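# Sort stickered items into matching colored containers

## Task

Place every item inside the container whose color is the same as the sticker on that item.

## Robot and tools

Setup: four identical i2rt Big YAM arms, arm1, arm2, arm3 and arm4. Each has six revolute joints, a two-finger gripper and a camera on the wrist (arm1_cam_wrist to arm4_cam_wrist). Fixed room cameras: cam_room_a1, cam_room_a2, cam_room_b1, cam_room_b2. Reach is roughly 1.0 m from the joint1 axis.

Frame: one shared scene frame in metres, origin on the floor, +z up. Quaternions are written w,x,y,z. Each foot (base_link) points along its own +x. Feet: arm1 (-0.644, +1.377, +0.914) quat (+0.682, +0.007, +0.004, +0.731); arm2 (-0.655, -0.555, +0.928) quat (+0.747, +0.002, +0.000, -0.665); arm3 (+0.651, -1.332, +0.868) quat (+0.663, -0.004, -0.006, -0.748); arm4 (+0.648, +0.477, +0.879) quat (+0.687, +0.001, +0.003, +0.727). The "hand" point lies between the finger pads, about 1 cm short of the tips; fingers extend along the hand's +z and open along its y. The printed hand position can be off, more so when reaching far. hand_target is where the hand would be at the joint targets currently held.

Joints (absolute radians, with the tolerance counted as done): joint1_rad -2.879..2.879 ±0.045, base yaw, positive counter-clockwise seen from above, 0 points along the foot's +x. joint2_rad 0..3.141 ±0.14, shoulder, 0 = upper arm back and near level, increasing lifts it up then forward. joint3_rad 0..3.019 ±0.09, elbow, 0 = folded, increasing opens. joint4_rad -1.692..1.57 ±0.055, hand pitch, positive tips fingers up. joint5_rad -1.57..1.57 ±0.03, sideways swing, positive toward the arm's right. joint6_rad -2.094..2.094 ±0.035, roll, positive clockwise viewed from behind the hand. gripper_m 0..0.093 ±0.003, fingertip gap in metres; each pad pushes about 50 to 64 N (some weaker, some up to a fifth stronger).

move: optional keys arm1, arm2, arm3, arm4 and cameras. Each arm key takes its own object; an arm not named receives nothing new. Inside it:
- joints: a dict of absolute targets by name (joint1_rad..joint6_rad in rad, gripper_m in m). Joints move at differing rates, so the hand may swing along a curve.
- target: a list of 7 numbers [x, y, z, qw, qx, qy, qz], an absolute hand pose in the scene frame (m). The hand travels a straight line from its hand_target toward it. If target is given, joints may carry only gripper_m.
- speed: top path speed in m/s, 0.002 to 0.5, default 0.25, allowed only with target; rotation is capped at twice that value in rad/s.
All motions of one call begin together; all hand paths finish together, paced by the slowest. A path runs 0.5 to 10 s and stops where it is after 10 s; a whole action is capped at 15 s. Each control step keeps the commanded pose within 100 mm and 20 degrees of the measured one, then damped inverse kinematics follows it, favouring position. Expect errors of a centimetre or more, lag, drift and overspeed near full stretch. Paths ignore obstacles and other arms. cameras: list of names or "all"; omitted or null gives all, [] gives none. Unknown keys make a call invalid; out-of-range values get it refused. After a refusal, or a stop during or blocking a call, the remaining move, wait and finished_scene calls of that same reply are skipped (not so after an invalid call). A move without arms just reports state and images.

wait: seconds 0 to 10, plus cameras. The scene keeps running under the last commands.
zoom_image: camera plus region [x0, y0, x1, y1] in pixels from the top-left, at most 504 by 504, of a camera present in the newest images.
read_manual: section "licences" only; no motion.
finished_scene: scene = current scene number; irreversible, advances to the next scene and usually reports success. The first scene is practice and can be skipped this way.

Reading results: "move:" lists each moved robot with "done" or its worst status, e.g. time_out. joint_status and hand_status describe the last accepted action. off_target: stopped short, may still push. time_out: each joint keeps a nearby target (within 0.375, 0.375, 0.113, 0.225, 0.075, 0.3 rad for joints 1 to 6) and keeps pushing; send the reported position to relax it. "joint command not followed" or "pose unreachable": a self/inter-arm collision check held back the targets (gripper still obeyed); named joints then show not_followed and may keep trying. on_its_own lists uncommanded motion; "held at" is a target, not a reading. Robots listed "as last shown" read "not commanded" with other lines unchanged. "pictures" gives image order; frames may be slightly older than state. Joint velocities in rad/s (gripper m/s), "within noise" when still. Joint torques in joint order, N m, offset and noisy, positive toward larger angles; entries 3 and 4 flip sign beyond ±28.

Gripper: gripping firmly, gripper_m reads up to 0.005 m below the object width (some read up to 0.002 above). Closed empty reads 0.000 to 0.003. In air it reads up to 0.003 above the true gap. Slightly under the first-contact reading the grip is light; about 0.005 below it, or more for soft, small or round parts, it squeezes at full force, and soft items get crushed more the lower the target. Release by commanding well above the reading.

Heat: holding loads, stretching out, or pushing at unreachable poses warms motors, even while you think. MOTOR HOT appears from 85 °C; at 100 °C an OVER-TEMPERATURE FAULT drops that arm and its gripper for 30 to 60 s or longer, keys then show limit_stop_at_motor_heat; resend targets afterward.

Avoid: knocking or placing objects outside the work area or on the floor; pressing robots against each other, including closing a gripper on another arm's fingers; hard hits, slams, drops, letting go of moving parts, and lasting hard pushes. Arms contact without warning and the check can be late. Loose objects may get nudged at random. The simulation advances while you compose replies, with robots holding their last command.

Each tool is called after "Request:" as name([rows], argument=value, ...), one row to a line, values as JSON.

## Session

Request:
move(arm1={"joints":{"joint1_rad":1.75,"joint2_rad":1.3,"joint3_rad":1.64,"joint4_rad":-1.1,"joint5_rad":0,"joint6_rad":0,"gripper_m":0.093}}, arm2={"joints":{"joint1_rad":-1.25,"joint2_rad":1.3,"joint3_rad":1.64,"joint4_rad":-1.1,"joint5_rad":0,"joint6_rad":0,"gripper_m":0.093}}, arm3={"joints":{"joint1_rad":1.70,"joint2_rad":1.3,"joint3_rad":1.64,"joint4_rad":-1.1,"joint5_rad":0,"joint6_rad":0,"gripper_m":0.093}}, arm4={"joints":{"joint1_rad":-1.45,"joint2_rad":1.3,"joint3_rad":1.64,"joint4_rad":-1.1,"joint5_rad":0,"joint6_rad":0,"gripper_m":0.093}}, cameras=["arm1_cam_wrist","arm2_cam_wrist","arm3_cam_wrist","arm4_cam_wrist"])

Scene clock: 1.97 s.
Joint torques (N m): arm1=[-1.79 -7.59 14.28 1.99 0.09 -0.06] | arm2=[0.91 -12.45 12.63 2.54 -0.06 0.2] | arm3=[1.49 -10.87 11.11 1.63 0.11 -0.11] | arm4=[1.03 -12.04 11.44 1.52 0.09 -0.08]
Motor temperatures (°C): arm1=[20 23 30 23 21 21 21] | arm2=[23 25 29 22 22 20 23] | arm3=[24 23 25 23 24 23 23] | arm4=[22 22 26 22 24 21 24]
Heat: arm1: hottest joint3_rad 30 °C; arm2: hottest joint3_rad 29 °C; arm3: hottest joint3_rad 25 °C; arm4: hottest joint3_rad 26 °C.
move: arm1 done; arm2 done; arm3 done; arm4 done
Joint velocities: within noise
arm1.joint_positions: joint1_rad=+1.752 joint2_rad=+1.299 joint3_rad=+1.607 joint4_rad=-1.110 joint5_rad=-0.002 joint6_rad=+0.007 gripper_m=+0.09306
arm1.joint_status: all done
arm1.hand: x=-1.1411 y=+1.2476 z=+1.3738 quat_wxyz=(+0.047, +0.917, +0.113, -0.379) (m; scene frame)
arm1.hand_target: x=-1.1448 y=+1.2477 z=+1.3928 quat_wxyz=(+0.047, +0.909, +0.115, -0.398) (m; scene frame)
arm1.hand_status: not commanded
arm2.joint_positions: joint1_rad=-1.252 joint2_rad=+1.301 joint3_rad=+1.625 joint4_rad=-1.109 joint5_rad=+0.001 joint6_rad=-0.014 gripper_m=+0.09310
arm2.joint_status: all done
arm2.hand: x=-1.1300 y=-0.7766 z=+1.3876 quat_wxyz=(-0.078, -0.901, -0.206, +0.373) (m; scene frame)
arm2.hand_target: x=-1.1311 y=-0.7786 z=+1.3980 quat_wxyz=(-0.084, -0.898, -0.200, +0.384) (m; scene frame)
arm2.hand_status: not commanded
arm3.joint_positions: joint1_rad=+1.695 joint2_rad=+1.293 joint3_rad=+1.619 joint4_rad=-1.105 joint5_rad=-0.003 joint6_rad=+0.006 gripper_m=+0.09307
arm3.joint_status: all done
arm3.hand: x=+1.1704 y=-1.3234 z=+1.3313 quat_wxyz=(-0.387, +0.002, -0.922, +0.003) (m; scene frame)
arm3.hand_target: x=+1.1748 y=-1.3211 z=+1.3394 quat_wxyz=(-0.395, +0.007, -0.919, +0.005) (m; scene frame)
arm3.hand_status: not commanded
arm4.joint_positions: joint1_rad=-1.453 joint2_rad=+1.302 joint3_rad=+1.606 joint4_rad=-1.109 joint5_rad=+0.000 joint6_rad=+0.014 gripper_m=+0.09310
arm4.joint_status: all done
arm4.hand: x=+1.1638 y=+0.5686 z=+1.3273 quat_wxyz=(-0.370, +0.074, -0.925, -0.034) (m; scene frame)
arm4.hand_target: x=+1.1663 y=+0.5711 z=+1.3477 quat_wxyz=(-0.390, +0.082, -0.916, -0.034) (m; scene frame)
arm4.hand_status: not commanded
pictures: arm1_cam_wrist, arm2_cam_wrist, arm3_cam_wrist, arm4_cam_wrist
Images, in order (width x height): arm1_cam_wrist 672x504, arm2_cam_wrist 672x504, arm3_cam_wrist 672x504, arm4_cam_wrist 672x504.

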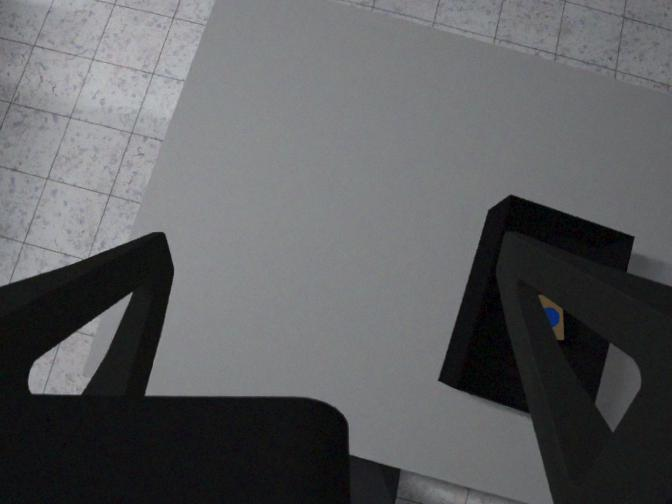

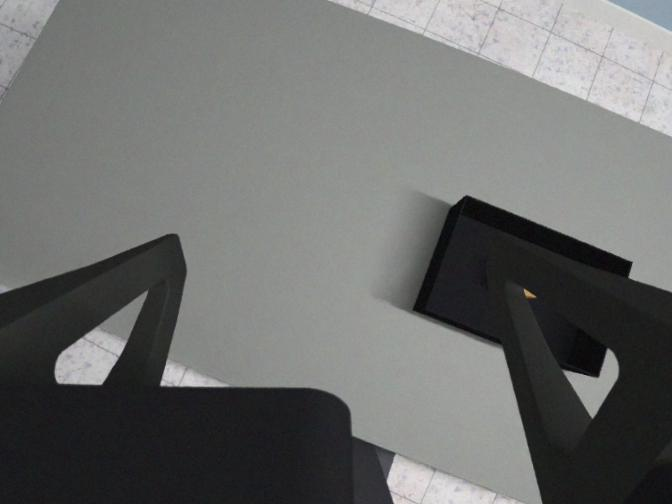

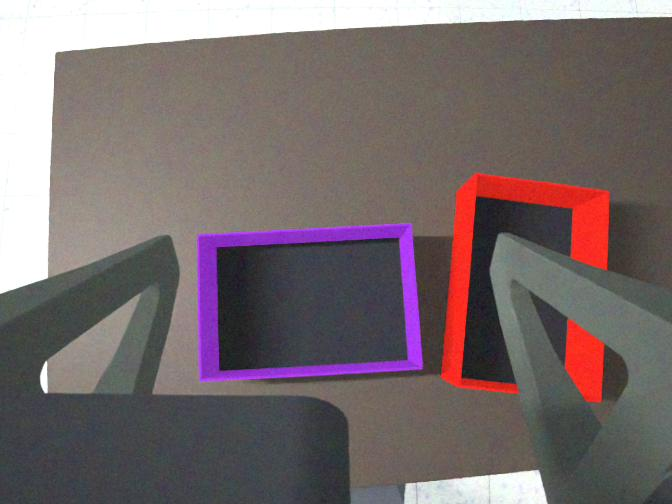

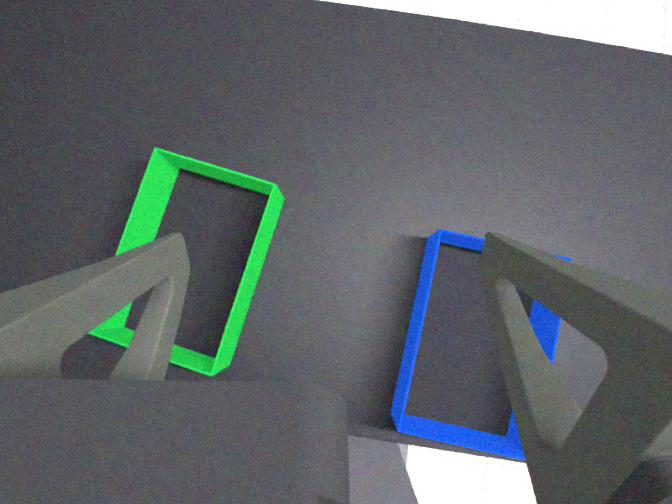

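Request:
move(arm1={"joints":{"joint1_rad":1.20}}, arm2={"joints":{"joint1_rad":-1.80}}, cameras=["arm1_cam_wrist","arm2_cam_wrist"])

Scene clock: 7.47 s.
Joint torques (N m): arm1=[-1.32 -7.53 14.39 1.92 -0.03 -0.04] | arm2=[1.32 -12.34 12.63 2.54 -0.03 0.21] | arm3=[1.49 -10.99 11.12 1.65 0.12 -0.11] | arm4=[0.97 -11.81 11.4 1.42 0.09 -0.09]
Motor temperatures (°C): arm1=[20 24 31 23 21 21 21] | arm2=[23 25 29 22 22 20 23] | arm3=[24 23 26 23 24 23 23] | arm4=[22 22 28 22 24 21 24]
Heat: arm1: hottest joint3_rad 31 °C; arm2: hottest joint3_rad 29 °C; arm3: hottest joint3_rad 26 °C; arm4: hottest joint3_rad 28 °C.
move: arm1 done; arm2 done
Joint velocities: within noise
arm1.joint_positions: joint1_rad=+1.195 joint2_rad=+1.299 joint3_rad=+1.607 joint4_rad=-1.110 joint5_rad=+0.001 joint6_rad=+0.007 gripper_m=+0.09306
arm1.joint_status: all done
arm1.hand: x=-1.1327 y=+1.5339 z=+1.3744 quat_wxyz=(-0.057, +0.913, -0.145, -0.378) (m; scene frame)
arm1.hand_target: x=-1.1368 y=+1.5325 z=+1.3935 quat_wxyz=(-0.059, +0.905, -0.138, -0.397) (m; scene frame)
arm1.hand_status: not commanded
arm2.joint_positions: joint1_rad=-1.808 joint2_rad=+1.301 joint3_rad=+1.625 joint4_rad=-1.109 joint5_rad=+0.000 joint6_rad=-0.013 gripper_m=+0.09310
arm2.joint_status: all done
arm2.hand: x=-1.1746 y=-0.4937 z=+1.3884 quat_wxyz=(+0.027, -0.923, +0.049, +0.381) (m; scene frame)
arm2.hand_target: x=-1.1769 y=-0.4975 z=+1.3988 quat_wxyz=(+0.024, -0.918, +0.051, +0.393) (m; scene frame)
arm2.hand_status: not commanded
arm3, arm4: as last shown
arm4.hand: x=+1.1638 y=+0.5686 z=+1.3273 quat_wxyz=(-0.370, +0.075, -0.925, -0.034) (m; scene frame)
pictures: arm1_cam_wrist, arm2_cam_wrist
Images, in order (width x height): arm1_cam_wrist 672x504, arm2_cam_wrist 672x504.

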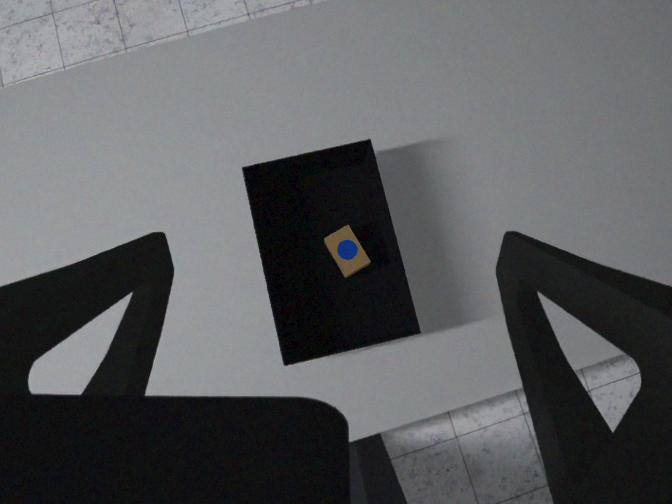

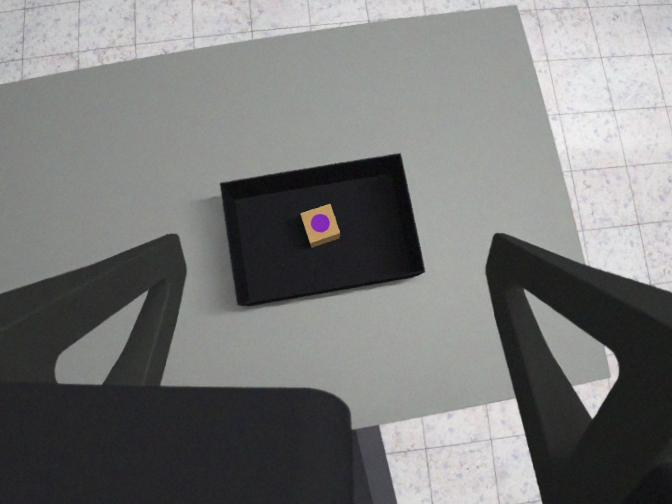

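Request:
zoom_image(camera="arm1_cam_wrist", region=[270, 180, 430, 300])

Request:
zoom_image(camera="arm2_cam_wrist", region=[240, 160, 400, 280])

Scaled by 3.150.

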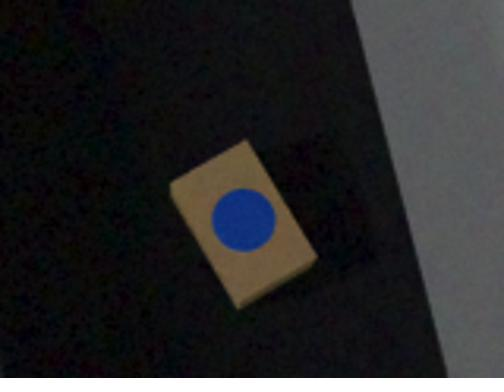

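Scaled by 3.150.

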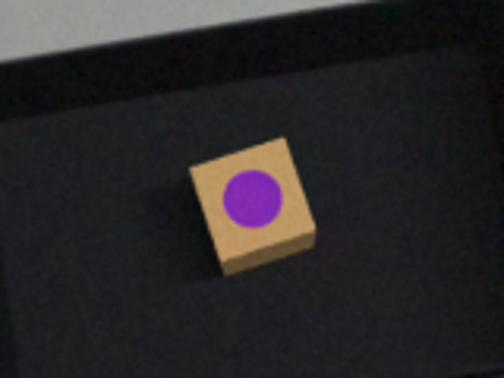

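Request:
move(arm1={"target":[-1.222,1.597,0.87,-0.0147,-0.9849,-0.1080,0.1342],"speed":0.35,"joints":{"gripper_m":0.074}}, arm2={"target":[-1.330,-0.494,0.87,0.0122,0.9867,0.0899,-0.1344],"speed":0.35,"joints":{"gripper_m":0.085}}, arm3={"joints":{"joint1_rad":-1.958,"joint2_rad":0.75,"joint3_rad":0.77,"joint4_rad":-1.0,"joint5_rad":0,"joint6_rad":0,"gripper_m":0.085}}, arm4={"joints":{"joint1_rad":0.878,"joint2_rad":0.75,"joint3_rad":0.77,"joint4_rad":-1.0,"joint5_rad":0,"joint6_rad":0,"gripper_m":0.085}}, cameras=["arm1_cam_wrist","arm2_cam_wrist"])

Scene clock: 60.13 s.
Joint torques (N m): arm1=[-2.55 -17.67 12.34 1.05 -0.12 -0.02] | arm2=[1.49 -22.59 12.85 1.18 -0.29 -0.08] | arm3=[0.62 -3.78 9.61 1.22 -0.07 -0.11] | arm4=[1.26 -3.31 9.96 1.1 0.18 -0.06]
Motor temperatures (°C): arm1=[20 24 36 23 21 21 21] | arm2=[23 25 34 22 22 20 23] | arm3=[24 23 29 23 24 23 23] | arm4=[22 22 39 22 24 21 24]
Heat: arm1: hottest joint3_rad 36 °C; arm2: hottest joint3_rad 34 °C; arm3: hottest joint3_rad 29 °C; arm4: hottest joint3_rad 39 °C.
move: arm1 off_target; arm2 off_target; arm3 done; arm4 done
Joint velocities: within noise
arm1.joint_positions: joint1_rad=+1.108 joint2_rad=+2.104 joint3_rad=+1.365 joint4_rad=-0.697 joint5_rad=-0.152 joint6_rad=-0.598 gripper_m=+0.07406
arm1.joint_status: all done
arm1.hand: x=-1.1977 y=+1.5798 z=+0.8465 quat_wxyz=(+0.032, +0.988, +0.107, -0.103) (m; scene frame)
arm1.hand_target: x=-1.2205 y=+1.5965 z=+0.8710 quat_wxyz=(+0.014, +0.985, +0.108, -0.134) (m; scene frame)
arm1.hand_status: off_target (0.038 m and 4.1 deg from the pose sent, 0.516 m and 42.1 deg at the start)
arm2.joint_positions: joint1_rad=-1.807 joint2_rad=+2.188 joint3_rad=+1.545 joint4_rad=-0.705 joint5_rad=-0.076 joint6_rad=-0.265 gripper_m=+0.08510
arm2.joint_status: all done
arm2.hand: x=-1.3082 y=-0.4895 z=+0.8590 quat_wxyz=(-0.014, -0.990, -0.077, +0.115) (m; scene frame)
arm2.hand_target: x=-1.3291 y=-0.4941 z=+0.8706 quat_wxyz=(-0.012, -0.987, -0.090, +0.135) (m; scene frame)
arm2.hand_status: off_target (0.025 m and 2.7 deg from the pose sent, 0.541 m and 33.7 deg at the start)
arm3.joint_positions: joint1_rad=-1.949 joint2_rad=+0.759 joint3_rad=+0.769 joint4_rad=-1.004 joint5_rad=+0.002 joint6_rad=+0.004 gripper_m=+0.08507
arm3.joint_status: all done
arm3.hand: x=+0.3789 y=-1.1794 z=+1.1031 quat_wxyz=(+0.064, -0.929, +0.241, +0.273) (m; scene frame)
arm3.hand_target: x=+0.3801 y=-1.1771 z=+1.1071 quat_wxyz=(+0.067, -0.927, +0.242, +0.280) (m; scene frame)
arm3.hand_status: not commanded
arm4.joint_positions: joint1_rad=+0.877 joint2_rad=+0.756 joint3_rad=+0.758 joint4_rad=-1.007 joint5_rad=-0.002 joint6_rad=+0.011 gripper_m=+0.08511
arm4.joint_status: all done
arm4.hand: x=+0.4027 y=+0.6607 z=+1.1123 quat_wxyz=(-0.083, +0.910, -0.306, -0.267) (m; scene frame)
arm4.hand_target: x=+0.4001 y=+0.6628 z=+1.1214 quat_wxyz=(-0.089, +0.908, -0.300, -0.278) (m; scene frame)
arm4.hand_status: not commanded
pictures: arm1_cam_wrist, arm2_cam_wrist
Images, in order (width x height): arm1_cam_wrist 672x504, arm2_cam_wrist 672x504.

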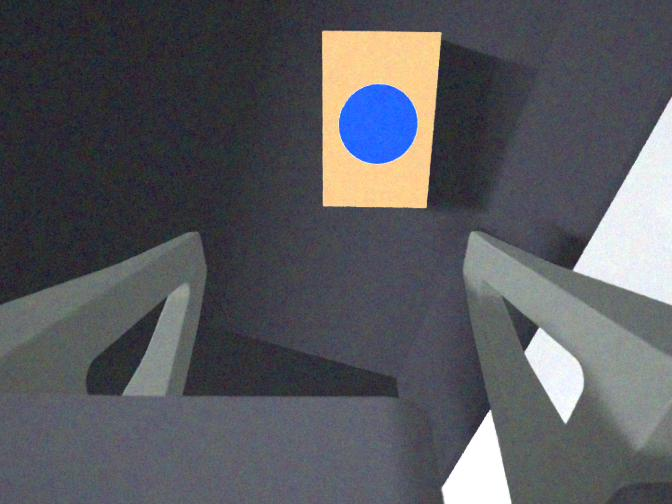

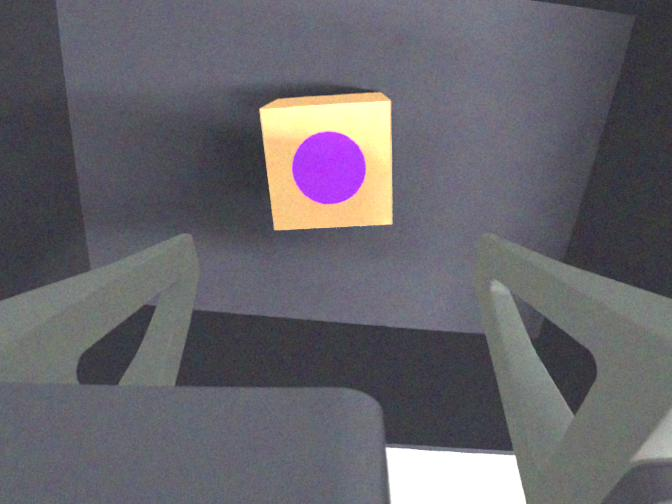

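Request:
move(arm1={"target":[-1.234,1.6095,0.752,-0.0147,-0.9849,-0.1080,0.1342],"speed":0.2}, arm2={"target":[-1.337,-0.4995,0.745,0.0122,0.9867,0.0899,-0.1344],"speed":0.2}, cameras=["arm1_cam_wrist","arm2_cam_wrist"])

Scene clock: 68.90 s.
Joint torques (N m): arm1=[-2.55 -17.79 11.21 1.24 -0.08 -0.07] | arm2=[1.26 -22.77 11.12 1.83 -0.26 0.02] | arm3=[0.79 -3.96 9.62 1.24 -0.08 -0.1] | arm4=[1.03 -3.66 9.95 1.18 0.15 -0.03]
Motor temperatures (°C): arm1=[20 24 36 23 21 21 21] | arm2=[23 25 35 22 22 20 23] | arm3=[24 23 30 23 24 23 23] | arm4=[22 22 39 22 24 21 24]
Heat: arm1: hottest joint3_rad 36 °C; arm2: hottest joint3_rad 35 °C; arm3: hottest joint3_rad 30 °C; arm4: hottest joint3_rad 39 °C.
move: arm1 off_target; arm2 off_target
Joint velocities: within noise
arm1.joint_positions: joint1_rad=+1.096 joint2_rad=+2.332 joint3_rad=+1.421 joint4_rad=-0.521 joint5_rad=-0.156 joint6_rad=-0.610 gripper_m=+0.07404
arm1.joint_status: not commanded
arm1.hand: x=-1.2083 y=+1.5906 z=+0.7379 quat_wxyz=(+0.032, +0.988, +0.107, -0.106) (m; scene frame)
arm1.hand_target: x=-1.2325 y=+1.6092 z=+0.7532 quat_wxyz=(+0.014, +0.985, +0.108, -0.134) (m; scene frame)
arm1.hand_status: off_target (0.035 m and 3.8 deg from the pose sent, 0.106 m and 4.1 deg at the start)
arm2.joint_positions: joint1_rad=-1.794 joint2_rad=+2.405 joint3_rad=+1.591 joint4_rad=-0.530 joint5_rad=-0.074 joint6_rad=-0.267 gripper_m=+0.08508
arm2.joint_status: not commanded
arm2.hand: x=-1.3177 y=-0.4961 z=+0.7449 quat_wxyz=(-0.014, -0.990, -0.084, +0.117) (m; scene frame)
arm2.hand_target: x=-1.3361 y=-0.4996 z=+0.7456 quat_wxyz=(-0.012, -0.987, -0.090, +0.134) (m; scene frame)
arm2.hand_status: off_target (0.020 m and 2.2 deg from the pose sent, 0.118 m and 2.7 deg at the start)
arm3, arm4: as last shown
arm3.hand_target: x=+0.3801 y=-1.1771 z=+1.1070 quat_wxyz=(+0.067, -0.927, +0.242, +0.280) (m; scene frame)
pictures: arm1_cam_wrist, arm2_cam_wrist
Images, in order (width x height): arm1_cam_wrist 672x504, arm2_cam_wrist 672x504.

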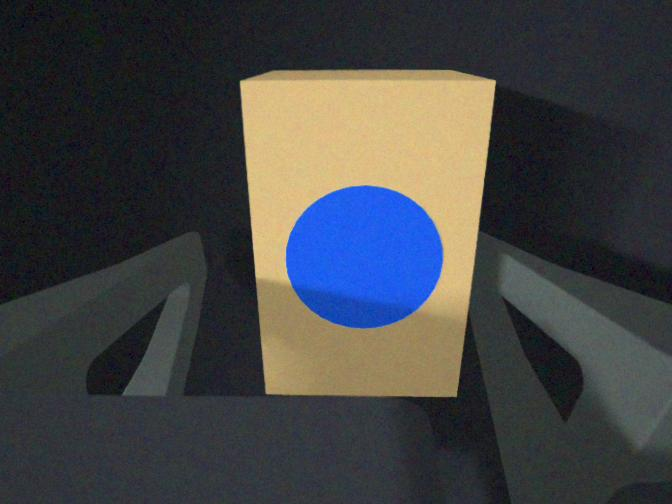

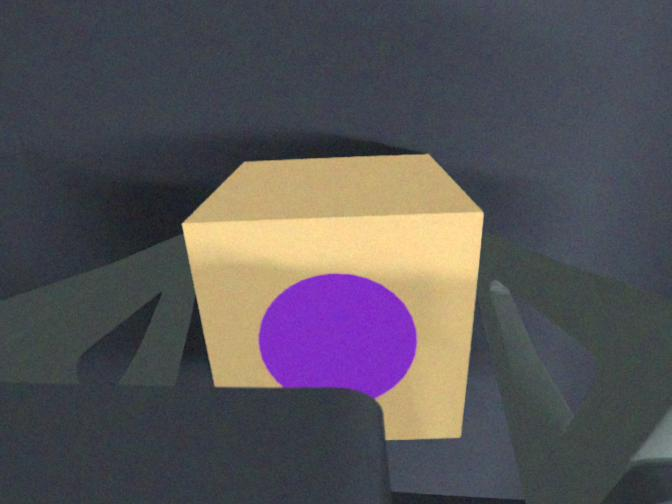

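Request:
move(arm1={"joints":{"gripper_m":0.034}}, arm2={"joints":{"gripper_m":0.044}}, cameras=[])

Request:
move(arm1={"target":[-1.185,1.588,0.92,-0.0147,-0.9849,-0.1080,0.1342],"speed":0.3}, arm2={"target":[-1.295,-0.495,0.92,0.0122,0.9867,0.0899,-0.1344],"speed":0.3}, cameras=[])

Request:
move(arm1={"joints":{"joint1_rad":-2.245,"joint2_rad":0.75,"joint3_rad":0.77,"joint4_rad":-1.29,"joint5_rad":0,"joint6_rad":0}}, arm2={"joints":{"joint1_rad":0.918,"joint2_rad":0.75,"joint3_rad":0.77,"joint4_rad":-1.29,"joint5_rad":0,"joint6_rad":0}}, cameras=[])

Request:
move(arm1={"target":[0.010,0.930,1.10,0.1288,0.2961,0.9455,-0.0403],"speed":0.35}, arm2={"target":[-0.002,-0.9436,1.09,0.1302,0.2627,0.9553,-0.0358],"speed":0.35}, cameras=[])

Request:
move(arm1={"target":[0.010,0.930,1.022,0.1288,0.2961,0.9455,-0.0403],"speed":0.2}, arm2={"target":[0.0,-0.9436,0.985,0.1302,0.2627,0.9553,-0.0358],"speed":0.2}, cameras=["arm1_cam_wrist","arm2_cam_wrist"])

Scene clock: 88.20 s.
Joint torques (N m): arm1=[-2.9 -18.14 10.54 1.2 -0.1 -0.05] | arm2=[1.26 -22.71 11.04 1.78 -0.23 0.03] | arm3=[0.73 -3.9 9.62 1.28 -0.07 -0.1] | arm4=[1.08 -3.6 10.06 1.09 0.19 -0.03]
Motor temperatures (°C): arm1=[20 25 36 23 21 21 21] | arm2=[23 27 34 22 22 20 23] | arm3=[24 23 31 23 24 23 23] | arm4=[22 22 39 22 24 21 24]
Heat: arm1: hottest joint3_rad 36 °C; arm2: hottest joint3_rad 34 °C; arm3: hottest joint3_rad 31 °C; arm4: hottest joint3_rad 39 °C.
move: arm1 off_target; arm2 off_target
Joint velocities: within noise
arm1.joint_positions: joint1_rad=+1.095 joint2_rad=+2.332 joint3_rad=+1.425 joint4_rad=-0.519 joint5_rad=-0.156 joint6_rad=-0.611 gripper_m=+0.04401
arm1.joint_status: gripper_m off_target (ended at +0.04404, target +0.03400)
arm1.hand: x=-1.2104 y=+1.5923 z=+0.7390 quat_wxyz=(+0.030, +0.988, +0.107, -0.108) (m; scene frame)
arm1.hand_target: x=-1.2326 y=+1.6092 z=+0.7532 quat_wxyz=(+0.014, +0.985, +0.108, -0.134) (m; scene frame)
arm1.hand_status: not commanded
arm2.joint_positions: joint1_rad=-1.794 joint2_rad=+2.405 joint3_rad=+1.592 joint4_rad=-0.530 joint5_rad=-0.075 joint6_rad=-0.267 gripper_m=+0.05296
arm2.joint_status: gripper_m off_target (ended at +0.05299, target +0.04400)
arm2.hand: x=-1.3184 y=-0.4962 z=+0.7453 quat_wxyz=(-0.014, -0.989, -0.084, +0.118) (m; scene frame)
arm2.hand_target: x=-1.3363 y=-0.4996 z=+0.7457 quat_wxyz=(-0.012, -0.987, -0.090, +0.135) (m; scene frame)
arm2.hand_status: not commanded
arm3, arm4: as last shown
pictures: none
No camera images: "cameras" was empty.

Scene clock: 89.60 s.
Joint torques (N m): arm1=[-1.96 -14.33 9.22 0.4 -0.14 -0.02] | arm2=[0.03 -20.07 8.91 0.87 -0.26 -0.08] | arm3=[0.62 -3.9 9.66 1.21 -0.06 -0.1] | arm4=[0.73 -3.78 10.1 1.11 0.17 -0.08]
Motor temperatures (°C): arm1=[20 25 36 23 21 21 21] | arm2=[23 27 34 22 22 20 23] | arm3=[24 23 31 23 24 23 23] | arm4=[22 22 39 22 24 21 24]
Heat: arm1: hottest joint3_rad 36 °C; arm2: hottest joint3_rad 34 °C; arm3: hottest joint3_rad 31 °C; arm4: hottest joint3_rad 39 °C.
move: arm1 done; arm2 off_target
Joint velocities: within noise
arm1.joint_positions: joint1_rad=+1.095 joint2_rad=+1.930 joint3_rad=+1.309 joint4_rad=-0.731 joint5_rad=-0.155 joint6_rad=-0.611 gripper_m=+0.04401
arm1.joint_status: not commanded
arm1.hand: x=-1.1885 y=+1.5836 z=+0.9240 quat_wxyz=(+0.012, +0.984, +0.110, -0.140) (m; scene frame)
arm1.hand_target: x=-1.1849 y=+1.5880 z=+0.9199 quat_wxyz=(+0.015, +0.985, +0.108, -0.134) (m; scene frame)
arm1.hand_status: done (0.007 m and 0.8 deg from the pose sent, 0.183 m and 3.5 deg at the start)
arm2.joint_positions: joint1_rad=-1.794 joint2_rad=+2.028 joint3_rad=+1.491 joint4_rad=-0.732 joint5_rad=-0.079 joint6_rad=-0.270 gripper_m=+0.05296
arm2.joint_status: not commanded
arm2.hand: x=-1.3040 y=-0.4990 z=+0.9379 quat_wxyz=(-0.008, -0.984, -0.087, +0.154) (m; scene frame)
arm2.hand_target: x=-1.2947 y=-0.4951 z=+0.9203 quat_wxyz=(-0.012, -0.987, -0.090, +0.134) (m; scene frame)
arm2.hand_status: off_target (0.020 m and 2.3 deg from the pose sent, 0.176 m and 2.1 deg at the start)
arm3, arm4: as last shown
pictures: none
No camera images: "cameras" was empty.

Scene clock: 92.03 s.
Joint torques (N m): arm1=[-2.61 -0.56 11.26 0.58 -0.06 0.11] | arm2=[1.08 -3.25 10.22 0.88 0.13 0.21] | arm3=[0.73 -4.07 9.58 1.24 -0.08 -0.1] | arm4=[1.26 -3.43 9.89 1.2 0.17 -0.08]
Motor temperatures (°C): arm1=[20 25 36 23 21 21 21] | arm2=[23 27 34 22 22 20 23] | arm3=[24 23 31 23 24 23 23] | arm4=[22 22 39 22 24 21 24]
Heat: arm1: hottest joint3_rad 36 °C; arm2: hottest joint3_rad 34 °C; arm3: hottest joint3_rad 31 °C; arm4: hottest joint3_rad 39 °C.
move: arm1 done; arm2 done
Joint velocities: within noise
arm1.joint_positions: joint1_rad=-2.239 joint2_rad=+0.754 joint3_rad=+0.769 joint4_rad=-1.280 joint5_rad=+0.002 joint6_rad=-0.007 gripper_m=+0.04397
arm1.joint_status: all done
arm1.hand: x=-0.4360 y=+1.2360 z=+1.1210 quat_wxyz=(-0.137, -0.289, -0.946, +0.047) (m; scene frame)
arm1.hand_target: x=-0.4386 y=+1.2366 z=+1.1218 quat_wxyz=(-0.135, -0.294, -0.945, +0.046) (m; scene frame)
arm1.hand_status: not commanded
arm2.joint_positions: joint1_rad=+0.914 joint2_rad=+0.750 joint3_rad=+0.781 joint4_rad=-1.277 joint5_rad=-0.003 joint6_rad=-0.015 gripper_m=+0.05294
arm2.joint_status: all done
arm2.hand: x=-0.4399 y=-0.6849 z=+1.1454 quat_wxyz=(-0.156, -0.256, -0.953, +0.041) (m; scene frame)
arm2.hand_target: x=-0.4444 y=-0.6818 z=+1.1394 quat_wxyz=(-0.145, -0.262, -0.953, +0.038) (m; scene frame)
arm2.hand_status: not commanded
arm3, arm4: as last shown
pictures: none
No camera images: "cameras" was empty.

Scene clock: 94.80 s.
Joint torques (N m): arm1=[-1.85 -21.3 16.79 0.59 -0.06 0.13] | arm2=[1.32 -24.35 16.38 0.7 0.13 0.21] | arm3=[0.67 -3.9 9.63 1.28 -0.08 -0.1] | arm4=[0.97 -3.19 9.94 1.17 0.15 -0.04]
Motor temperatures (°C): arm1=[20 25 36 23 21 21 21] | arm2=[23 27 35 22 22 20 23] | arm3=[24 23 31 23 24 23 23] | arm4=[22 22 39 22 24 21 24]
Heat: arm1: hottest joint3_rad 36 °C; arm2: hottest joint3_rad 35 °C; arm3: hottest joint3_rad 31 °C; arm4: hottest joint3_rad 39 °C.
move: arm1 off_target; arm2 off_target
Joint velocities: within noise
arm1.joint_positions: joint1_rad=-2.239 joint2_rad=+2.401 joint3_rad=+2.622 joint4_rad=-1.543 joint5_rad=-0.003 joint6_rad=-0.002 gripper_m=+0.04397
arm1.joint_status: not commanded
arm1.hand: x=+0.0031 y=+0.9365 z=+1.0841 quat_wxyz=(-0.111, -0.292, -0.949, +0.036) (m; scene frame)
arm1.hand_target: x=+0.0091 y=+0.9307 z=+1.0999 quat_wxyz=(-0.130, -0.296, -0.945, +0.041) (m; scene frame)
arm1.hand_status: off_target (0.018 m and 2.2 deg from the pose sent, 0.541 m and 1.5 deg at the start)
arm2.joint_positions: joint1_rad=+0.914 joint2_rad=+2.221 joint3_rad=+2.215 joint4_rad=-1.322 joint5_rad=+0.000 joint6_rad=-0.013 gripper_m=+0.05294
arm2.joint_status: not commanded
arm2.hand: x=-0.0154 y=-0.9394 z=+1.0775 quat_wxyz=(-0.117, -0.258, -0.958, +0.031) (m; scene frame)
arm2.hand_target: x=-0.0029 y=-0.9430 z=+1.0900 quat_wxyz=(-0.131, -0.263, -0.955, +0.036) (m; scene frame)
arm2.hand_status: off_target (0.019 m and 1.7 deg from the pose sent, 0.512 m and 3.1 deg at the start)
arm3, arm4: as last shown
pictures: none
No camera images: "cameras" was empty.

Scene clock: 95.93 s.
Joint torques (N m): arm1=[-2.14 -24.06 10.35 1.46 -0.04 0.07] | arm2=[1.38 -23.18 10.24 2.13 0.11 0.19] | arm3=[0.62 -3.96 9.61 1.26 -0.07 -0.1] | arm4=[0.67 -3.72 9.96 1.09 0.16 -0.08]
Motor temperatures (°C): arm1=[20 25 36 23 21 21 21] | arm2=[23 27 35 22 22 20 23] | arm3=[24 23 31 23 24 23 23] | arm4=[22 22 39 22 24 21 24]
Heat: arm1: hottest joint3_rad 36 °C; arm2: hottest joint3_rad 35 °C; arm3: hottest joint3_rad 31 °C; arm4: hottest joint3_rad 39 °C.
move: arm1 off_target; arm2 off_target
Joint velocities: within noise
arm1.joint_positions: joint1_rad=-2.240 joint2_rad=+2.383 joint3_rad=+2.390 joint4_rad=-1.322 joint5_rad=-0.004 joint6_rad=-0.001 gripper_m=+0.04392
arm1.joint_status: not commanded
arm1.hand: x=+0.0079 y=+0.9324 z=+1.0089 quat_wxyz=(-0.114, -0.292, -0.949, +0.037) (m; scene frame)
arm1.hand_target: x=+0.0098 y=+0.9300 z=+1.0218 quat_wxyz=(-0.128, -0.296, -0.946, +0.040) (m; scene frame)
arm1.hand_status: off_target (0.013 m and 1.8 deg from the pose sent, 0.063 m and 2.2 deg at the start)
arm2.joint_positions: joint1_rad=+0.914 joint2_rad=+2.246 joint3_rad=+2.084 joint4_rad=-1.113 joint5_rad=+0.002 joint6_rad=-0.010 gripper_m=+0.05294
arm2.joint_status: not commanded
arm2.hand: x=-0.0032 y=-0.9467 z=+1.0152 quat_wxyz=(-0.143, -0.259, -0.955, +0.039) (m; scene frame)
arm2.hand_target: x=-0.0010 y=-0.9430 z=+0.9856 quat_wxyz=(-0.130, -0.263, -0.955, +0.036) (m; scene frame)
arm2.hand_status: off_target (0.031 m and 1.5 deg from the pose sent, 0.094 m and 1.7 deg at the start)
arm3, arm4: as last shown
pictures: arm1_cam_wrist, arm2_cam_wrist
Images, in order (width x height): arm1_cam_wrist 672x504, arm2_cam_wrist 672x504.

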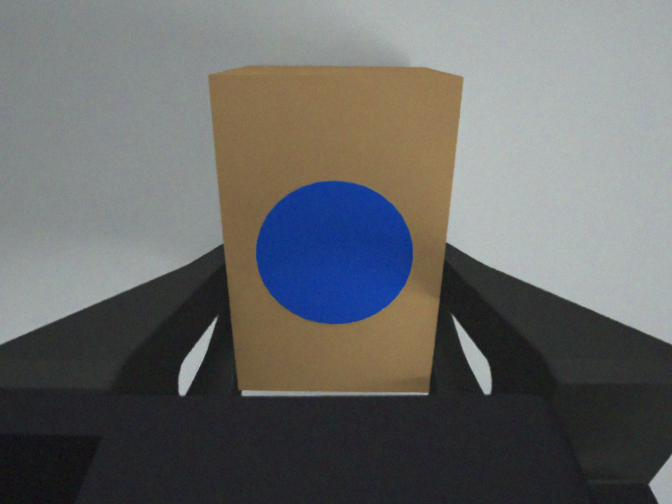

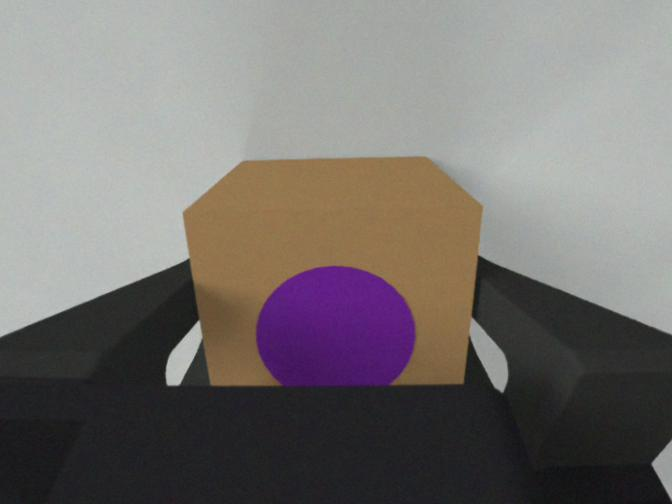

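Request:
move(arm1={"joints":{"gripper_m":0.075}}, arm2={"joints":{"gripper_m":0.083}}, cameras=[])

Request:
move(arm1={"target":[-0.40,1.21,1.13,0.1288,0.2961,0.9455,-0.0403],"speed":0.4}, arm2={"target":[-0.42,-0.696,1.13,0.1302,0.2627,0.9553,-0.0358],"speed":0.4}, arm3={"target":[-0.018,-0.958,1.10,0.0702,-0.9293,0.2394,0.2726],"speed":0.4}, arm4={"target":[-0.004,0.967,1.09,0.0889,-0.9100,0.3030,0.2680],"speed":0.4}, cameras=[])

Request:
move(arm3={"target":[-0.024,-0.957,1.045,0.0702,-0.9293,0.2394,0.2726],"speed":0.2}, arm4={"target":[-0.002,0.965,1.008,0.0889,-0.9100,0.3030,0.2680],"speed":0.2}, cameras=["arm3_cam_wrist","arm4_cam_wrist"])

Scene clock: 107.73 s.
Joint torques (N m): arm1=[-2.14 -24.29 11.06 1.39 0 0.14] | arm2=[1.32 -23.24 10.22 2.02 0.11 0.19] | arm3=[0.62 -4.07 9.62 1.26 -0.08 -0.11] | arm4=[1.2 -3.55 9.88 1.13 0.16 -0.08]
Motor temperatures (°C): arm1=[20 27 36 23 21 21 22] | arm2=[23 27 34 22 22 20 24] | arm3=[24 23 31 23 24 23 23] | arm4=[22 22 39 22 24 21 24]
Heat: arm1: hottest joint3_rad 36 °C; arm2: hottest joint3_rad 34 °C; arm3: hottest joint3_rad 31 °C; arm4: hottest joint3_rad 39 °C.
move: arm1 done; arm2 done
Joint velocities: within noise
arm1.joint_positions: joint1_rad=-2.240 joint2_rad=+2.383 joint3_rad=+2.385 joint4_rad=-1.322 joint5_rad=-0.004 joint6_rad=-0.001 gripper_m=+0.07496
arm1.joint_status: all done
arm1.hand: x=+0.0069 y=+0.9331 z=+1.0066 quat_wxyz=(-0.112, -0.292, -0.949, +0.036) (m; scene frame)
arm1.hand_target: x=+0.0098 y=+0.9300 z=+1.0219 quat_wxyz=(-0.128, -0.296, -0.946, +0.040) (m; scene frame)
arm1.hand_status: not commanded
arm2.joint_positions: joint1_rad=+0.914 joint2_rad=+2.247 joint3_rad=+2.084 joint4_rad=-1.110 joint5_rad=+0.002 joint6_rad=-0.010 gripper_m=+0.08293
arm2.joint_status: all done
arm2.hand: x=-0.0028 y=-0.9471 z=+1.0143 quat_wxyz=(-0.143, -0.259, -0.954, +0.039) (m; scene frame)
arm2.hand_target: x=-0.0011 y=-0.9430 z=+0.9854 quat_wxyz=(-0.130, -0.263, -0.955, +0.036) (m; scene frame)
arm2.hand_status: not commanded
arm3, arm4: as last shown
pictures: none
No camera images: "cameras" was empty.

Scene clock: 110.00 s.
Joint torques (N m): arm1=[-2.26 -1.08 11.15 0.55 -0.01 0] | arm2=[1.38 -3.49 10.03 0.81 0.05 0.21] | arm3=[1.14 -24.18 14.11 0.66 0.12 -0.12] | arm4=[0.73 -24.82 12.78 0.44 0.19 -0.08]
Motor temperatures (°C): arm1=[20 27 36 23 21 21 22] | arm2=[23 27 34 22 22 20 23] | arm3=[24 23 31 23 24 23 23] | arm4=[22 22 39 22 24 21 24]
Heat: arm1: hottest joint3_rad 36 °C; arm2: hottest joint3_rad 34 °C; arm3: hottest joint3_rad 31 °C; arm4: hottest joint3_rad 39 °C.
move: arm1 done; arm2 off_target; arm3 off_target; arm4 off_target
Joint velocities: within noise
arm1.joint_positions: joint1_rad=-2.240 joint2_rad=+0.898 joint3_rad=+0.868 joint4_rad=-1.238 joint5_rad=-0.006 joint6_rad=+0.003 gripper_m=+0.07496
arm1.joint_status: not commanded
arm1.hand: x=-0.3972 y=+1.2109 z=+1.1329 quat_wxyz=(-0.138, -0.293, -0.945, +0.043) (m; scene frame)
arm1.hand_target: x=-0.4000 y=+1.2099 z=+1.1301 quat_wxyz=(-0.129, -0.296, -0.945, +0.040) (m; scene frame)
arm1.hand_status: done (0.004 m and 1.1 deg from the pose sent, 0.507 m and 2.0 deg at the start)
arm2.joint_positions: joint1_rad=+0.914 joint2_rad=+0.851 joint3_rad=+0.814 joint4_rad=-1.226 joint5_rad=+0.003 joint6_rad=-0.011 gripper_m=+0.08294
arm2.joint_status: not commanded
arm2.hand: x=-0.4163 y=-0.7004 z=+1.1398 quat_wxyz=(-0.148, -0.259, -0.954, +0.042) (m; scene frame)
arm2.hand_target: x=-0.4202 y=-0.6960 z=+1.1302 quat_wxyz=(-0.130, -0.263, -0.955, +0.036) (m; scene frame)
arm2.hand_status: off_target (0.011 m and 2.2 deg from the pose sent, 0.501 m and 1.6 deg at the start)
arm3.joint_positions: joint1_rad=-1.949 joint2_rad=+2.014 joint3_rad=+1.963 joint4_rad=-0.987 joint5_rad=+0.008 joint6_rad=+0.003 gripper_m=+0.08507
arm3.joint_status: not commanded
arm3.hand: x=-0.0087 y=-0.9675 z=+1.0743 quat_wxyz=(+0.062, -0.935, +0.242, +0.252) (m; scene frame)
arm3.hand_target: x=-0.0167 y=-0.9586 z=+1.1002 quat_wxyz=(+0.070, -0.929, +0.239, +0.273) (m; scene frame)
arm3.hand_status: off_target (0.029 m and 2.6 deg from the pose sent, 0.455 m and 0.7 deg at the start)
arm4.joint_positions: joint1_rad=+0.877 joint2_rad=+2.185 joint3_rad=+2.201 joint4_rad=-1.040 joint5_rad=+0.001 joint6_rad=+0.010 gripper_m=+0.08511
arm4.joint_status: not commanded
arm4.hand: x=+0.0022 y=+0.9581 z=+1.0778 quat_wxyz=(-0.082, +0.912, -0.307, -0.258) (m; scene frame)
arm4.hand_target: x=-0.0033 y=+0.9666 z=+1.0899 quat_wxyz=(-0.089, +0.910, -0.303, -0.269) (m; scene frame)
arm4.hand_status: off_target (0.016 m and 1.5 deg from the pose sent, 0.510 m and 0.8 deg at the start)
pictures: none
No camera images: "cameras" was empty.

Scene clock: 111.10 s.
Joint torques (N m): arm1=[-2.43 -1.26 11.23 0.57 -0.04 0.03] | arm2=[1.38 -3.66 9.99 0.8 0.05 0.21] | arm3=[1.32 -23.88 9.1 1.7 0.12 -0.11] | arm4=[0.5 -24.88 9.57 1.5 0.19 -0.07]
Motor temperatures (°C): arm1=[20 27 36 23 21 21 22] | arm2=[23 27 34 22 22 20 23] | arm3=[24 24 31 23 24 23 23] | arm4=[22 22 39 22 24 21 24]
Heat: arm1: hottest joint3_rad 36 °C; arm2: hottest joint3_rad 34 °C; arm3: hottest joint3_rad 31 °C; arm4: hottest joint3_rad 39 °C.
move: arm3 done; arm4 done
Joint velocities: within noise
arm1, arm2: as last shown
arm3.joint_positions: joint1_rad=-1.949 joint2_rad=+2.040 joint3_rad=+1.933 joint4_rad=-0.887 joint5_rad=+0.009 joint6_rad=+0.003 gripper_m=+0.08507
arm3.joint_status: not commanded
arm3.hand: x=-0.0224 y=-0.9601 z=+1.0525 quat_wxyz=(+0.068, -0.929, +0.241, +0.273) (m; scene frame)
arm3.hand_target: x=-0.0238 y=-0.9570 z=+1.0449 quat_wxyz=(+0.070, -0.929, +0.239, +0.272) (m; scene frame)
arm3.hand_status: done (0.008 m and 0.3 deg from the pose sent, 0.035 m and 2.6 deg at the start)
arm4.joint_positions: joint1_rad=+0.877 joint2_rad=+2.193 joint3_rad=+2.044 joint4_rad=-0.861 joint5_rad=+0.002 joint6_rad=+0.010 gripper_m=+0.08510
arm4.joint_status: not commanded
arm4.hand: x=+0.0012 y=+0.9585 z=+1.0144 quat_wxyz=(-0.084, +0.910, -0.307, -0.265) (m; scene frame)
arm4.hand_target: x=-0.0018 y=+0.9648 z=+1.0080 quat_wxyz=(-0.089, +0.910, -0.303, -0.268) (m; scene frame)
arm4.hand_status: done (0.010 m and 0.8 deg from the pose sent, 0.070 m and 1.5 deg at the start)
pictures: arm3_cam_wrist, arm4_cam_wrist
Images, in order (width x height): arm3_cam_wrist 672x504, arm4_cam_wrist 672x504.

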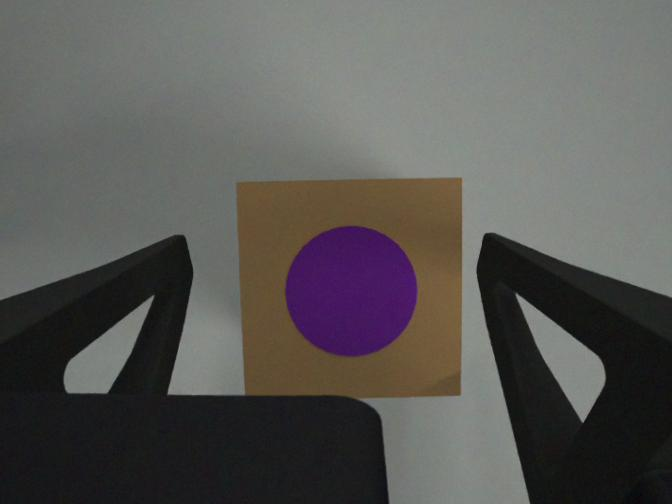

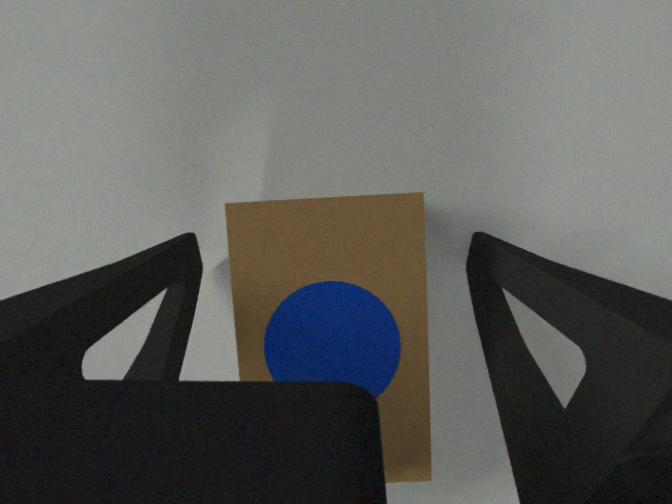

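Request:
move(arm3={"target":[-0.022,-0.958,1.022,0.0702,-0.9293,0.2394,0.2726],"speed":0.2}, arm4={"joints":{"gripper_m":0.034}}, cameras=[])

Request:
move(arm3={"joints":{"gripper_m":0.044}}, cameras=[])

Request:
move(arm3={"target":[0.39,-1.184,1.14,0.0702,-0.9293,0.2394,0.2726],"speed":0.4}, arm4={"target":[0.40,0.662,1.13,0.0889,-0.9100,0.3030,0.2680],"speed":0.4}, cameras=[])

Request:
move(arm3={"joints":{"joint1_rad":1.773,"joint2_rad":0.75,"joint3_rad":0.77,"joint4_rad":-1.0,"joint5_rad":0,"joint6_rad":0}}, arm4={"joints":{"joint1_rad":-1.921,"joint2_rad":0.75,"joint3_rad":0.77,"joint4_rad":-1.0,"joint5_rad":0,"joint6_rad":0}}, cameras=[])

Request:
move(arm3={"target":[1.236,-1.284,0.88,0.2813,-0.0393,0.9588,0.0115],"speed":0.4}, arm4={"target":[1.143,0.327,0.88,0.2785,0.1404,0.9493,-0.0412],"speed":0.4}, cameras=[])

Request:
move(arm3={"target":[1.230,-1.284,0.757,0.2813,-0.0393,0.9588,0.0115],"speed":0.2}, arm4={"target":[1.138,0.329,0.743,0.2785,0.1404,0.9493,-0.0412],"speed":0.2}, cameras=["arm3_cam_wrist","arm4_cam_wrist"])

Scene clock: 132.67 s.
Joint torques (N m): arm1=[-2.61 -1.03 11.08 0.58 -0.03 0.01] | arm2=[1.26 -3.66 9.98 0.84 0.05 0.21] | arm3=[1.2 -23.47 8.91 1.69 0.11 -0.11] | arm4=[0.97 -24.53 9.63 1.51 0.2 -0.03]
Motor temperatures (°C): arm1=[20 26 37 23 21 21 21] | arm2=[23 26 35 22 22 20 23] | arm3=[24 24 30 23 24 23 23] | arm4=[22 25 39 22 24 21 24]
Heat: arm1: hottest joint3_rad 37 °C; arm2: hottest joint3_rad 35 °C; arm3: hottest joint3_rad 30 °C; arm4: hottest joint3_rad 39 °C.
move: arm3 off_target; arm4 off_target
Joint velocities: within noise
arm1, arm2: as last shown
arm3.joint_positions: joint1_rad=-1.949 joint2_rad=+2.041 joint3_rad=+1.880 joint4_rad=-0.829 joint5_rad=+0.009 joint6_rad=+0.003 gripper_m=+0.08507
arm3.joint_status: not commanded
arm3.hand: x=-0.0209 y=-0.9612 z=+1.0321 quat_wxyz=(+0.068, -0.928, +0.241, +0.274) (m; scene frame)
arm3.hand_target: x=-0.0218 y=-0.9581 z=+1.0221 quat_wxyz=(+0.070, -0.929, +0.239, +0.272) (m; scene frame)
arm3.hand_status: off_target (0.011 m and 0.4 deg from the pose sent, 0.031 m and 0.3 deg at the start)
arm4.joint_positions: joint1_rad=+0.877 joint2_rad=+2.193 joint3_rad=+2.044 joint4_rad=-0.860 joint5_rad=+0.002 joint6_rad=+0.009 gripper_m=+0.04465
arm4.joint_status: gripper_m off_target (ended at +0.04468, target +0.03400)
arm4.hand: x=+0.0010 y=+0.9587 z=+1.0146 quat_wxyz=(-0.084, +0.910, -0.306, -0.265) (m; scene frame)
arm4.hand_target: x=-0.0017 y=+0.9647 z=+1.0079 quat_wxyz=(-0.089, +0.910, -0.303, -0.268) (m; scene frame)
arm4.hand_status: not commanded
pictures: none
No camera images: "cameras" was empty.

Scene clock: 133.23 s.
Joint torques (N m): arm1=[-2.84 -1.08 10.93 0.53 -0.01 0.02] | arm2=[1.32 -3.66 10 0.8 0.06 0.21] | arm3=[1.49 -23.41 8.94 1.68 0.09 -0.11] | arm4=[0.91 -24.7 9.54 1.35 0.19 -0.06]
Motor temperatures (°C): arm1=[20 26 37 23 21 21 21] | arm2=[23 26 35 22 22 20 23] | arm3=[24 24 30 23 24 23 23] | arm4=[22 25 39 22 24 21 25]
Heat: arm1: hottest joint3_rad 37 °C; arm2: hottest joint3_rad 35 °C; arm3: hottest joint3_rad 30 °C; arm4: hottest joint3_rad 39 °C.
move: arm3 off_target
Joint velocities: within noise
arm1, arm2, arm4: as last shown
arm3.joint_positions: joint1_rad=-1.949 joint2_rad=+2.041 joint3_rad=+1.880 joint4_rad=-0.829 joint5_rad=+0.010 joint6_rad=+0.003 gripper_m=+0.05285
arm3.joint_status: gripper_m off_target (ended at +0.05287, target +0.04400)
arm3.hand: x=-0.0209 y=-0.9611 z=+1.0321 quat_wxyz=(+0.069, -0.928, +0.241, +0.274) (m; scene frame)
arm3.hand_target: x=-0.0218 y=-0.9580 z=+1.0221 quat_wxyz=(+0.070, -0.929, +0.239, +0.273) (m; scene frame)
arm3.hand_status: not commanded
pictures: none
No camera images: "cameras" was empty.

Scene clock: 135.37 s.
Joint torques (N m): arm1=[-2.84 -0.91 11.03 0.43 -0.07 0.01] | arm2=[1.38 -3.72 9.99 0.8 0.05 0.21] | arm3=[1.55 -2.37 9.13 0.9 0.13 -0.07] | arm4=[1.67 -2.43 9.36 0.51 0.23 0.04]
Motor temperatures (°C): arm1=[20 25 37 23 21 21 21] | arm2=[23 26 35 22 22 20 23] | arm3=[24 24 30 23 24 23 23] | arm4=[22 25 39 22 24 21 25]
Heat: arm1: hottest joint3_rad 37 °C; arm2: hottest joint3_rad 35 °C; arm3: hottest joint3_rad 30 °C; arm4: hottest joint3_rad 39 °C.
move: arm3 done; arm4 done
Joint velocities: within noise
arm1, arm2: as last shown
arm3.joint_positions: joint1_rad=-1.949 joint2_rad=+0.726 joint3_rad=+0.856 joint4_rad=-1.113 joint5_rad=+0.012 joint6_rad=+0.003 gripper_m=+0.05285
arm3.joint_status: not commanded
arm3.hand: x=+0.3894 y=-1.1826 z=+1.1430 quat_wxyz=(+0.071, -0.927, +0.241, +0.277) (m; scene frame)
arm3.hand_target: x=+0.3901 y=-1.1840 z=+1.1399 quat_wxyz=(+0.070, -0.929, +0.239, +0.272) (m; scene frame)
arm3.hand_status: done (0.003 m and 0.6 deg from the pose sent, 0.480 m and 0.3 deg at the start)
arm4.joint_positions: joint1_rad=+0.879 joint2_rad=+0.756 joint3_rad=+0.800 joint4_rad=-1.032 joint5_rad=+0.009 joint6_rad=+0.009 gripper_m=+0.04465
arm4.joint_status: not commanded
arm4.hand: x=+0.4009 y=+0.6635 z=+1.1310 quat_wxyz=(-0.090, +0.908, -0.305, -0.274) (m; scene frame)
arm4.hand_target: x=+0.4000 y=+0.6620 z=+1.1299 quat_wxyz=(-0.089, +0.910, -0.303, -0.268) (m; scene frame)
arm4.hand_status: done (0.002 m and 0.8 deg from the pose sent, 0.510 m and 0.7 deg at the start)
pictures: none
No camera images: "cameras" was empty.

Scene clock: 137.93 s.
Joint torques (N m): arm1=[-2.67 -1.85 11.23 0.5 -0.02 -0.01] | arm2=[1.2 -3.66 10 0.83 0.05 0.21] | arm3=[2.08 -3.14 9.84 1.37 0.12 -0.07] | arm4=[0.67 -3.31 9.61 1.11 0 -0.02]
Motor temperatures (°C): arm1=[20 25 37 23 21 21 21] | arm2=[23 26 35 22 22 20 23] | arm3=[24 24 30 23 24 23 23] | arm4=[22 25 38 22 24 21 25]
Heat: arm1: hottest joint3_rad 37 °C; arm2: hottest joint3_rad 35 °C; arm3: hottest joint3_rad 30 °C; arm4: hottest joint3_rad 38 °C.
move: arm3 done; arm4 done
Joint velocities: within noise
arm1, arm2: as last shown
arm3.joint_positions: joint1_rad=+1.764 joint2_rad=+0.753 joint3_rad=+0.766 joint4_rad=-1.006 joint5_rad=-0.002 joint6_rad=+0.002 gripper_m=+0.05289
arm3.joint_status: all done
arm3.hand: x=+0.9580 y=-1.3062 z=+1.1054 quat_wxyz=(-0.285, +0.036, -0.958, -0.005) (m; scene frame)
arm3.hand_target: x=+0.9596 y=-1.3036 z=+1.1093 quat_wxyz=(-0.291, +0.041, -0.956, -0.005) (m; scene frame)
arm3.hand_status: not commanded
arm4.joint_positions: joint1_rad=-1.920 joint2_rad=+0.756 joint3_rad=+0.763 joint4_rad=-1.011 joint5_rad=+0.002 joint6_rad=+0.009 gripper_m=+0.04478
arm4.joint_status: all done
arm4.hand: x=+0.9425 y=+0.3888 z=+1.1129 quat_wxyz=(-0.275, -0.144, -0.950, +0.042) (m; scene frame)
arm4.hand_target: x=+0.9455 y=+0.3879 z=+1.1199 quat_wxyz=(-0.286, -0.140, -0.947, +0.045) (m; scene frame)
arm4.hand_status: not commanded
pictures: none
No camera images: "cameras" was empty.

Scene clock: 139.53 s.
Joint torques (N m): arm1=[-2.73 -1.14 11.14 0.4 -0.04 0.04] | arm2=[1.26 -3.66 10.02 0.81 0.05 0.2] | arm3=[1.38 -18.32 9.83 1.52 -0.08 -0.03] | arm4=[0.38 -14.21 8.46 1.37 -0.06 -0.06]
Motor temperatures (°C): arm1=[20 25 37 23 21 21 21] | arm2=[23 26 35 22 22 20 23] | arm3=[24 24 30 23 24 23 23] | arm4=[22 25 38 22 24 21 25]
Heat: arm1: hottest joint3_rad 37 °C; arm2: hottest joint3_rad 35 °C; arm3: hottest joint3_rad 30 °C; arm4: hottest joint3_rad 38 °C.
move: arm3 off_target; arm4 off_target
Joint velocities: within noise
arm1, arm2: as last shown
arm3.joint_positions: joint1_rad=+1.764 joint2_rad=+1.815 joint3_rad=+1.009 joint4_rad=-0.253 joint5_rad=-0.012 joint6_rad=+0.002 gripper_m=+0.05289
arm3.joint_status: not commanded
arm3.hand: x=+1.2135 y=-1.2895 z=+0.8590 quat_wxyz=(-0.253, +0.037, -0.967, -0.008) (m; scene frame)
arm3.hand_target: x=+1.2349 y=-1.2840 z=+0.8808 quat_wxyz=(-0.281, +0.039, -0.959, -0.012) (m; scene frame)
arm3.hand_status: off_target (0.031 m and 3.4 deg from the pose sent, 0.359 m and 0.9 deg at the start)
arm4.joint_positions: joint1_rad=-1.920 joint2_rad=+1.686 joint3_rad=+0.790 joint4_rad=-0.156 joint5_rad=-0.001 joint6_rad=+0.009 gripper_m=+0.04478
arm4.joint_status: not commanded
arm4.hand: x=+1.1203 y=+0.3343 z=+0.8647 quat_wxyz=(-0.252, -0.145, -0.956, +0.038) (m; scene frame)
arm4.hand_target: x=+1.1419 y=+0.3272 z=+0.8808 quat_wxyz=(-0.279, -0.140, -0.949, +0.041) (m; scene frame)
arm4.hand_status: off_target (0.028 m and 3.2 deg from the pose sent, 0.314 m and 0.6 deg at the start)
pictures: none
No camera images: "cameras" was empty.

Scene clock: 140.83 s.
Joint torques (N m): arm1=[-3.19 -1.26 11.17 0.54 -0.08 0.02] | arm2=[1.49 -3.72 9.99 0.83 0.05 0.21] | arm3=[1.73 -18.78 4.96 1.69 0.04 -0.01] | arm4=[0.67 -15.68 4.19 1.47 0.01 -0.01]
Motor temperatures (°C): arm1=[20 25 37 23 21 21 21] | arm2=[23 26 35 22 22 20 23] | arm3=[24 24 30 23 24 23 24] | arm4=[22 25 38 22 24 21 25]
Heat: arm1: hottest joint3_rad 37 °C; arm2: hottest joint3_rad 35 °C; arm3: hottest joint3_rad 30 °C; arm4: hottest joint3_rad 38 °C.
move: arm3 done; arm4 done
Joint velocities: within noise
arm1, arm2: as last shown
arm3.joint_positions: joint1_rad=+1.764 joint2_rad=+2.070 joint3_rad=+1.007 joint4_rad=+0.049 joint5_rad=-0.012 joint6_rad=+0.003 gripper_m=+0.05289
arm3.joint_status: not commanded
arm3.hand: x=+1.2278 y=-1.2898 z=+0.7554 quat_wxyz=(-0.275, +0.037, -0.961, -0.010) (m; scene frame)
arm3.hand_target: x=+1.2300 y=-1.2840 z=+0.7572 quat_wxyz=(-0.281, +0.039, -0.959, -0.012) (m; scene frame)
arm3.hand_status: done (0.006 m and 0.9 deg from the pose sent, 0.103 m and 3.4 deg at the start)
arm4.joint_positions: joint1_rad=-1.920 joint2_rad=+2.046 joint3_rad=+0.792 joint4_rad=+0.234 joint5_rad=-0.001 joint6_rad=+0.009 gripper_m=+0.04477
arm4.joint_status: not commanded
arm4.hand: x=+1.1284 y=+0.3313 z=+0.7407 quat_wxyz=(-0.267, -0.144, -0.952, +0.040) (m; scene frame)
arm4.hand_target: x=+1.1379 y=+0.3290 z=+0.7433 quat_wxyz=(-0.279, -0.140, -0.949, +0.041) (m; scene frame)
arm4.hand_status: done (0.010 m and 1.5 deg from the pose sent, 0.123 m and 3.2 deg at the start)
pictures: arm3_cam_wrist, arm4_cam_wrist
Images, in order (width x height): arm3_cam_wrist 672x504, arm4_cam_wrist 672x504.

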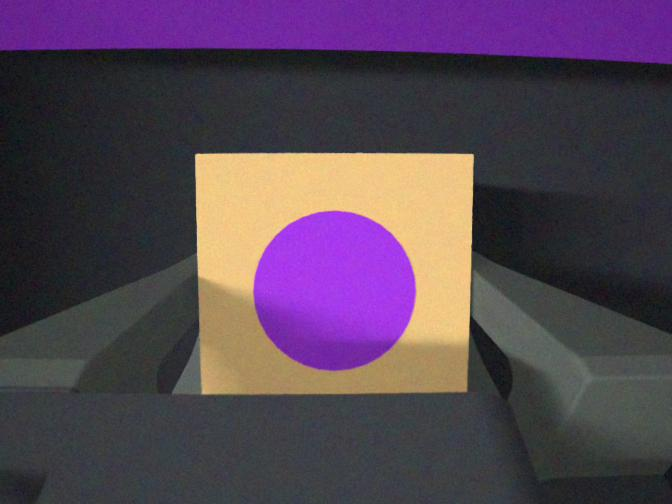

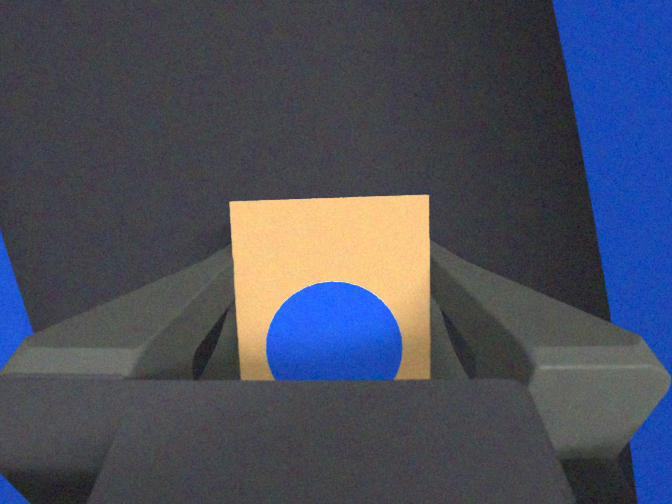

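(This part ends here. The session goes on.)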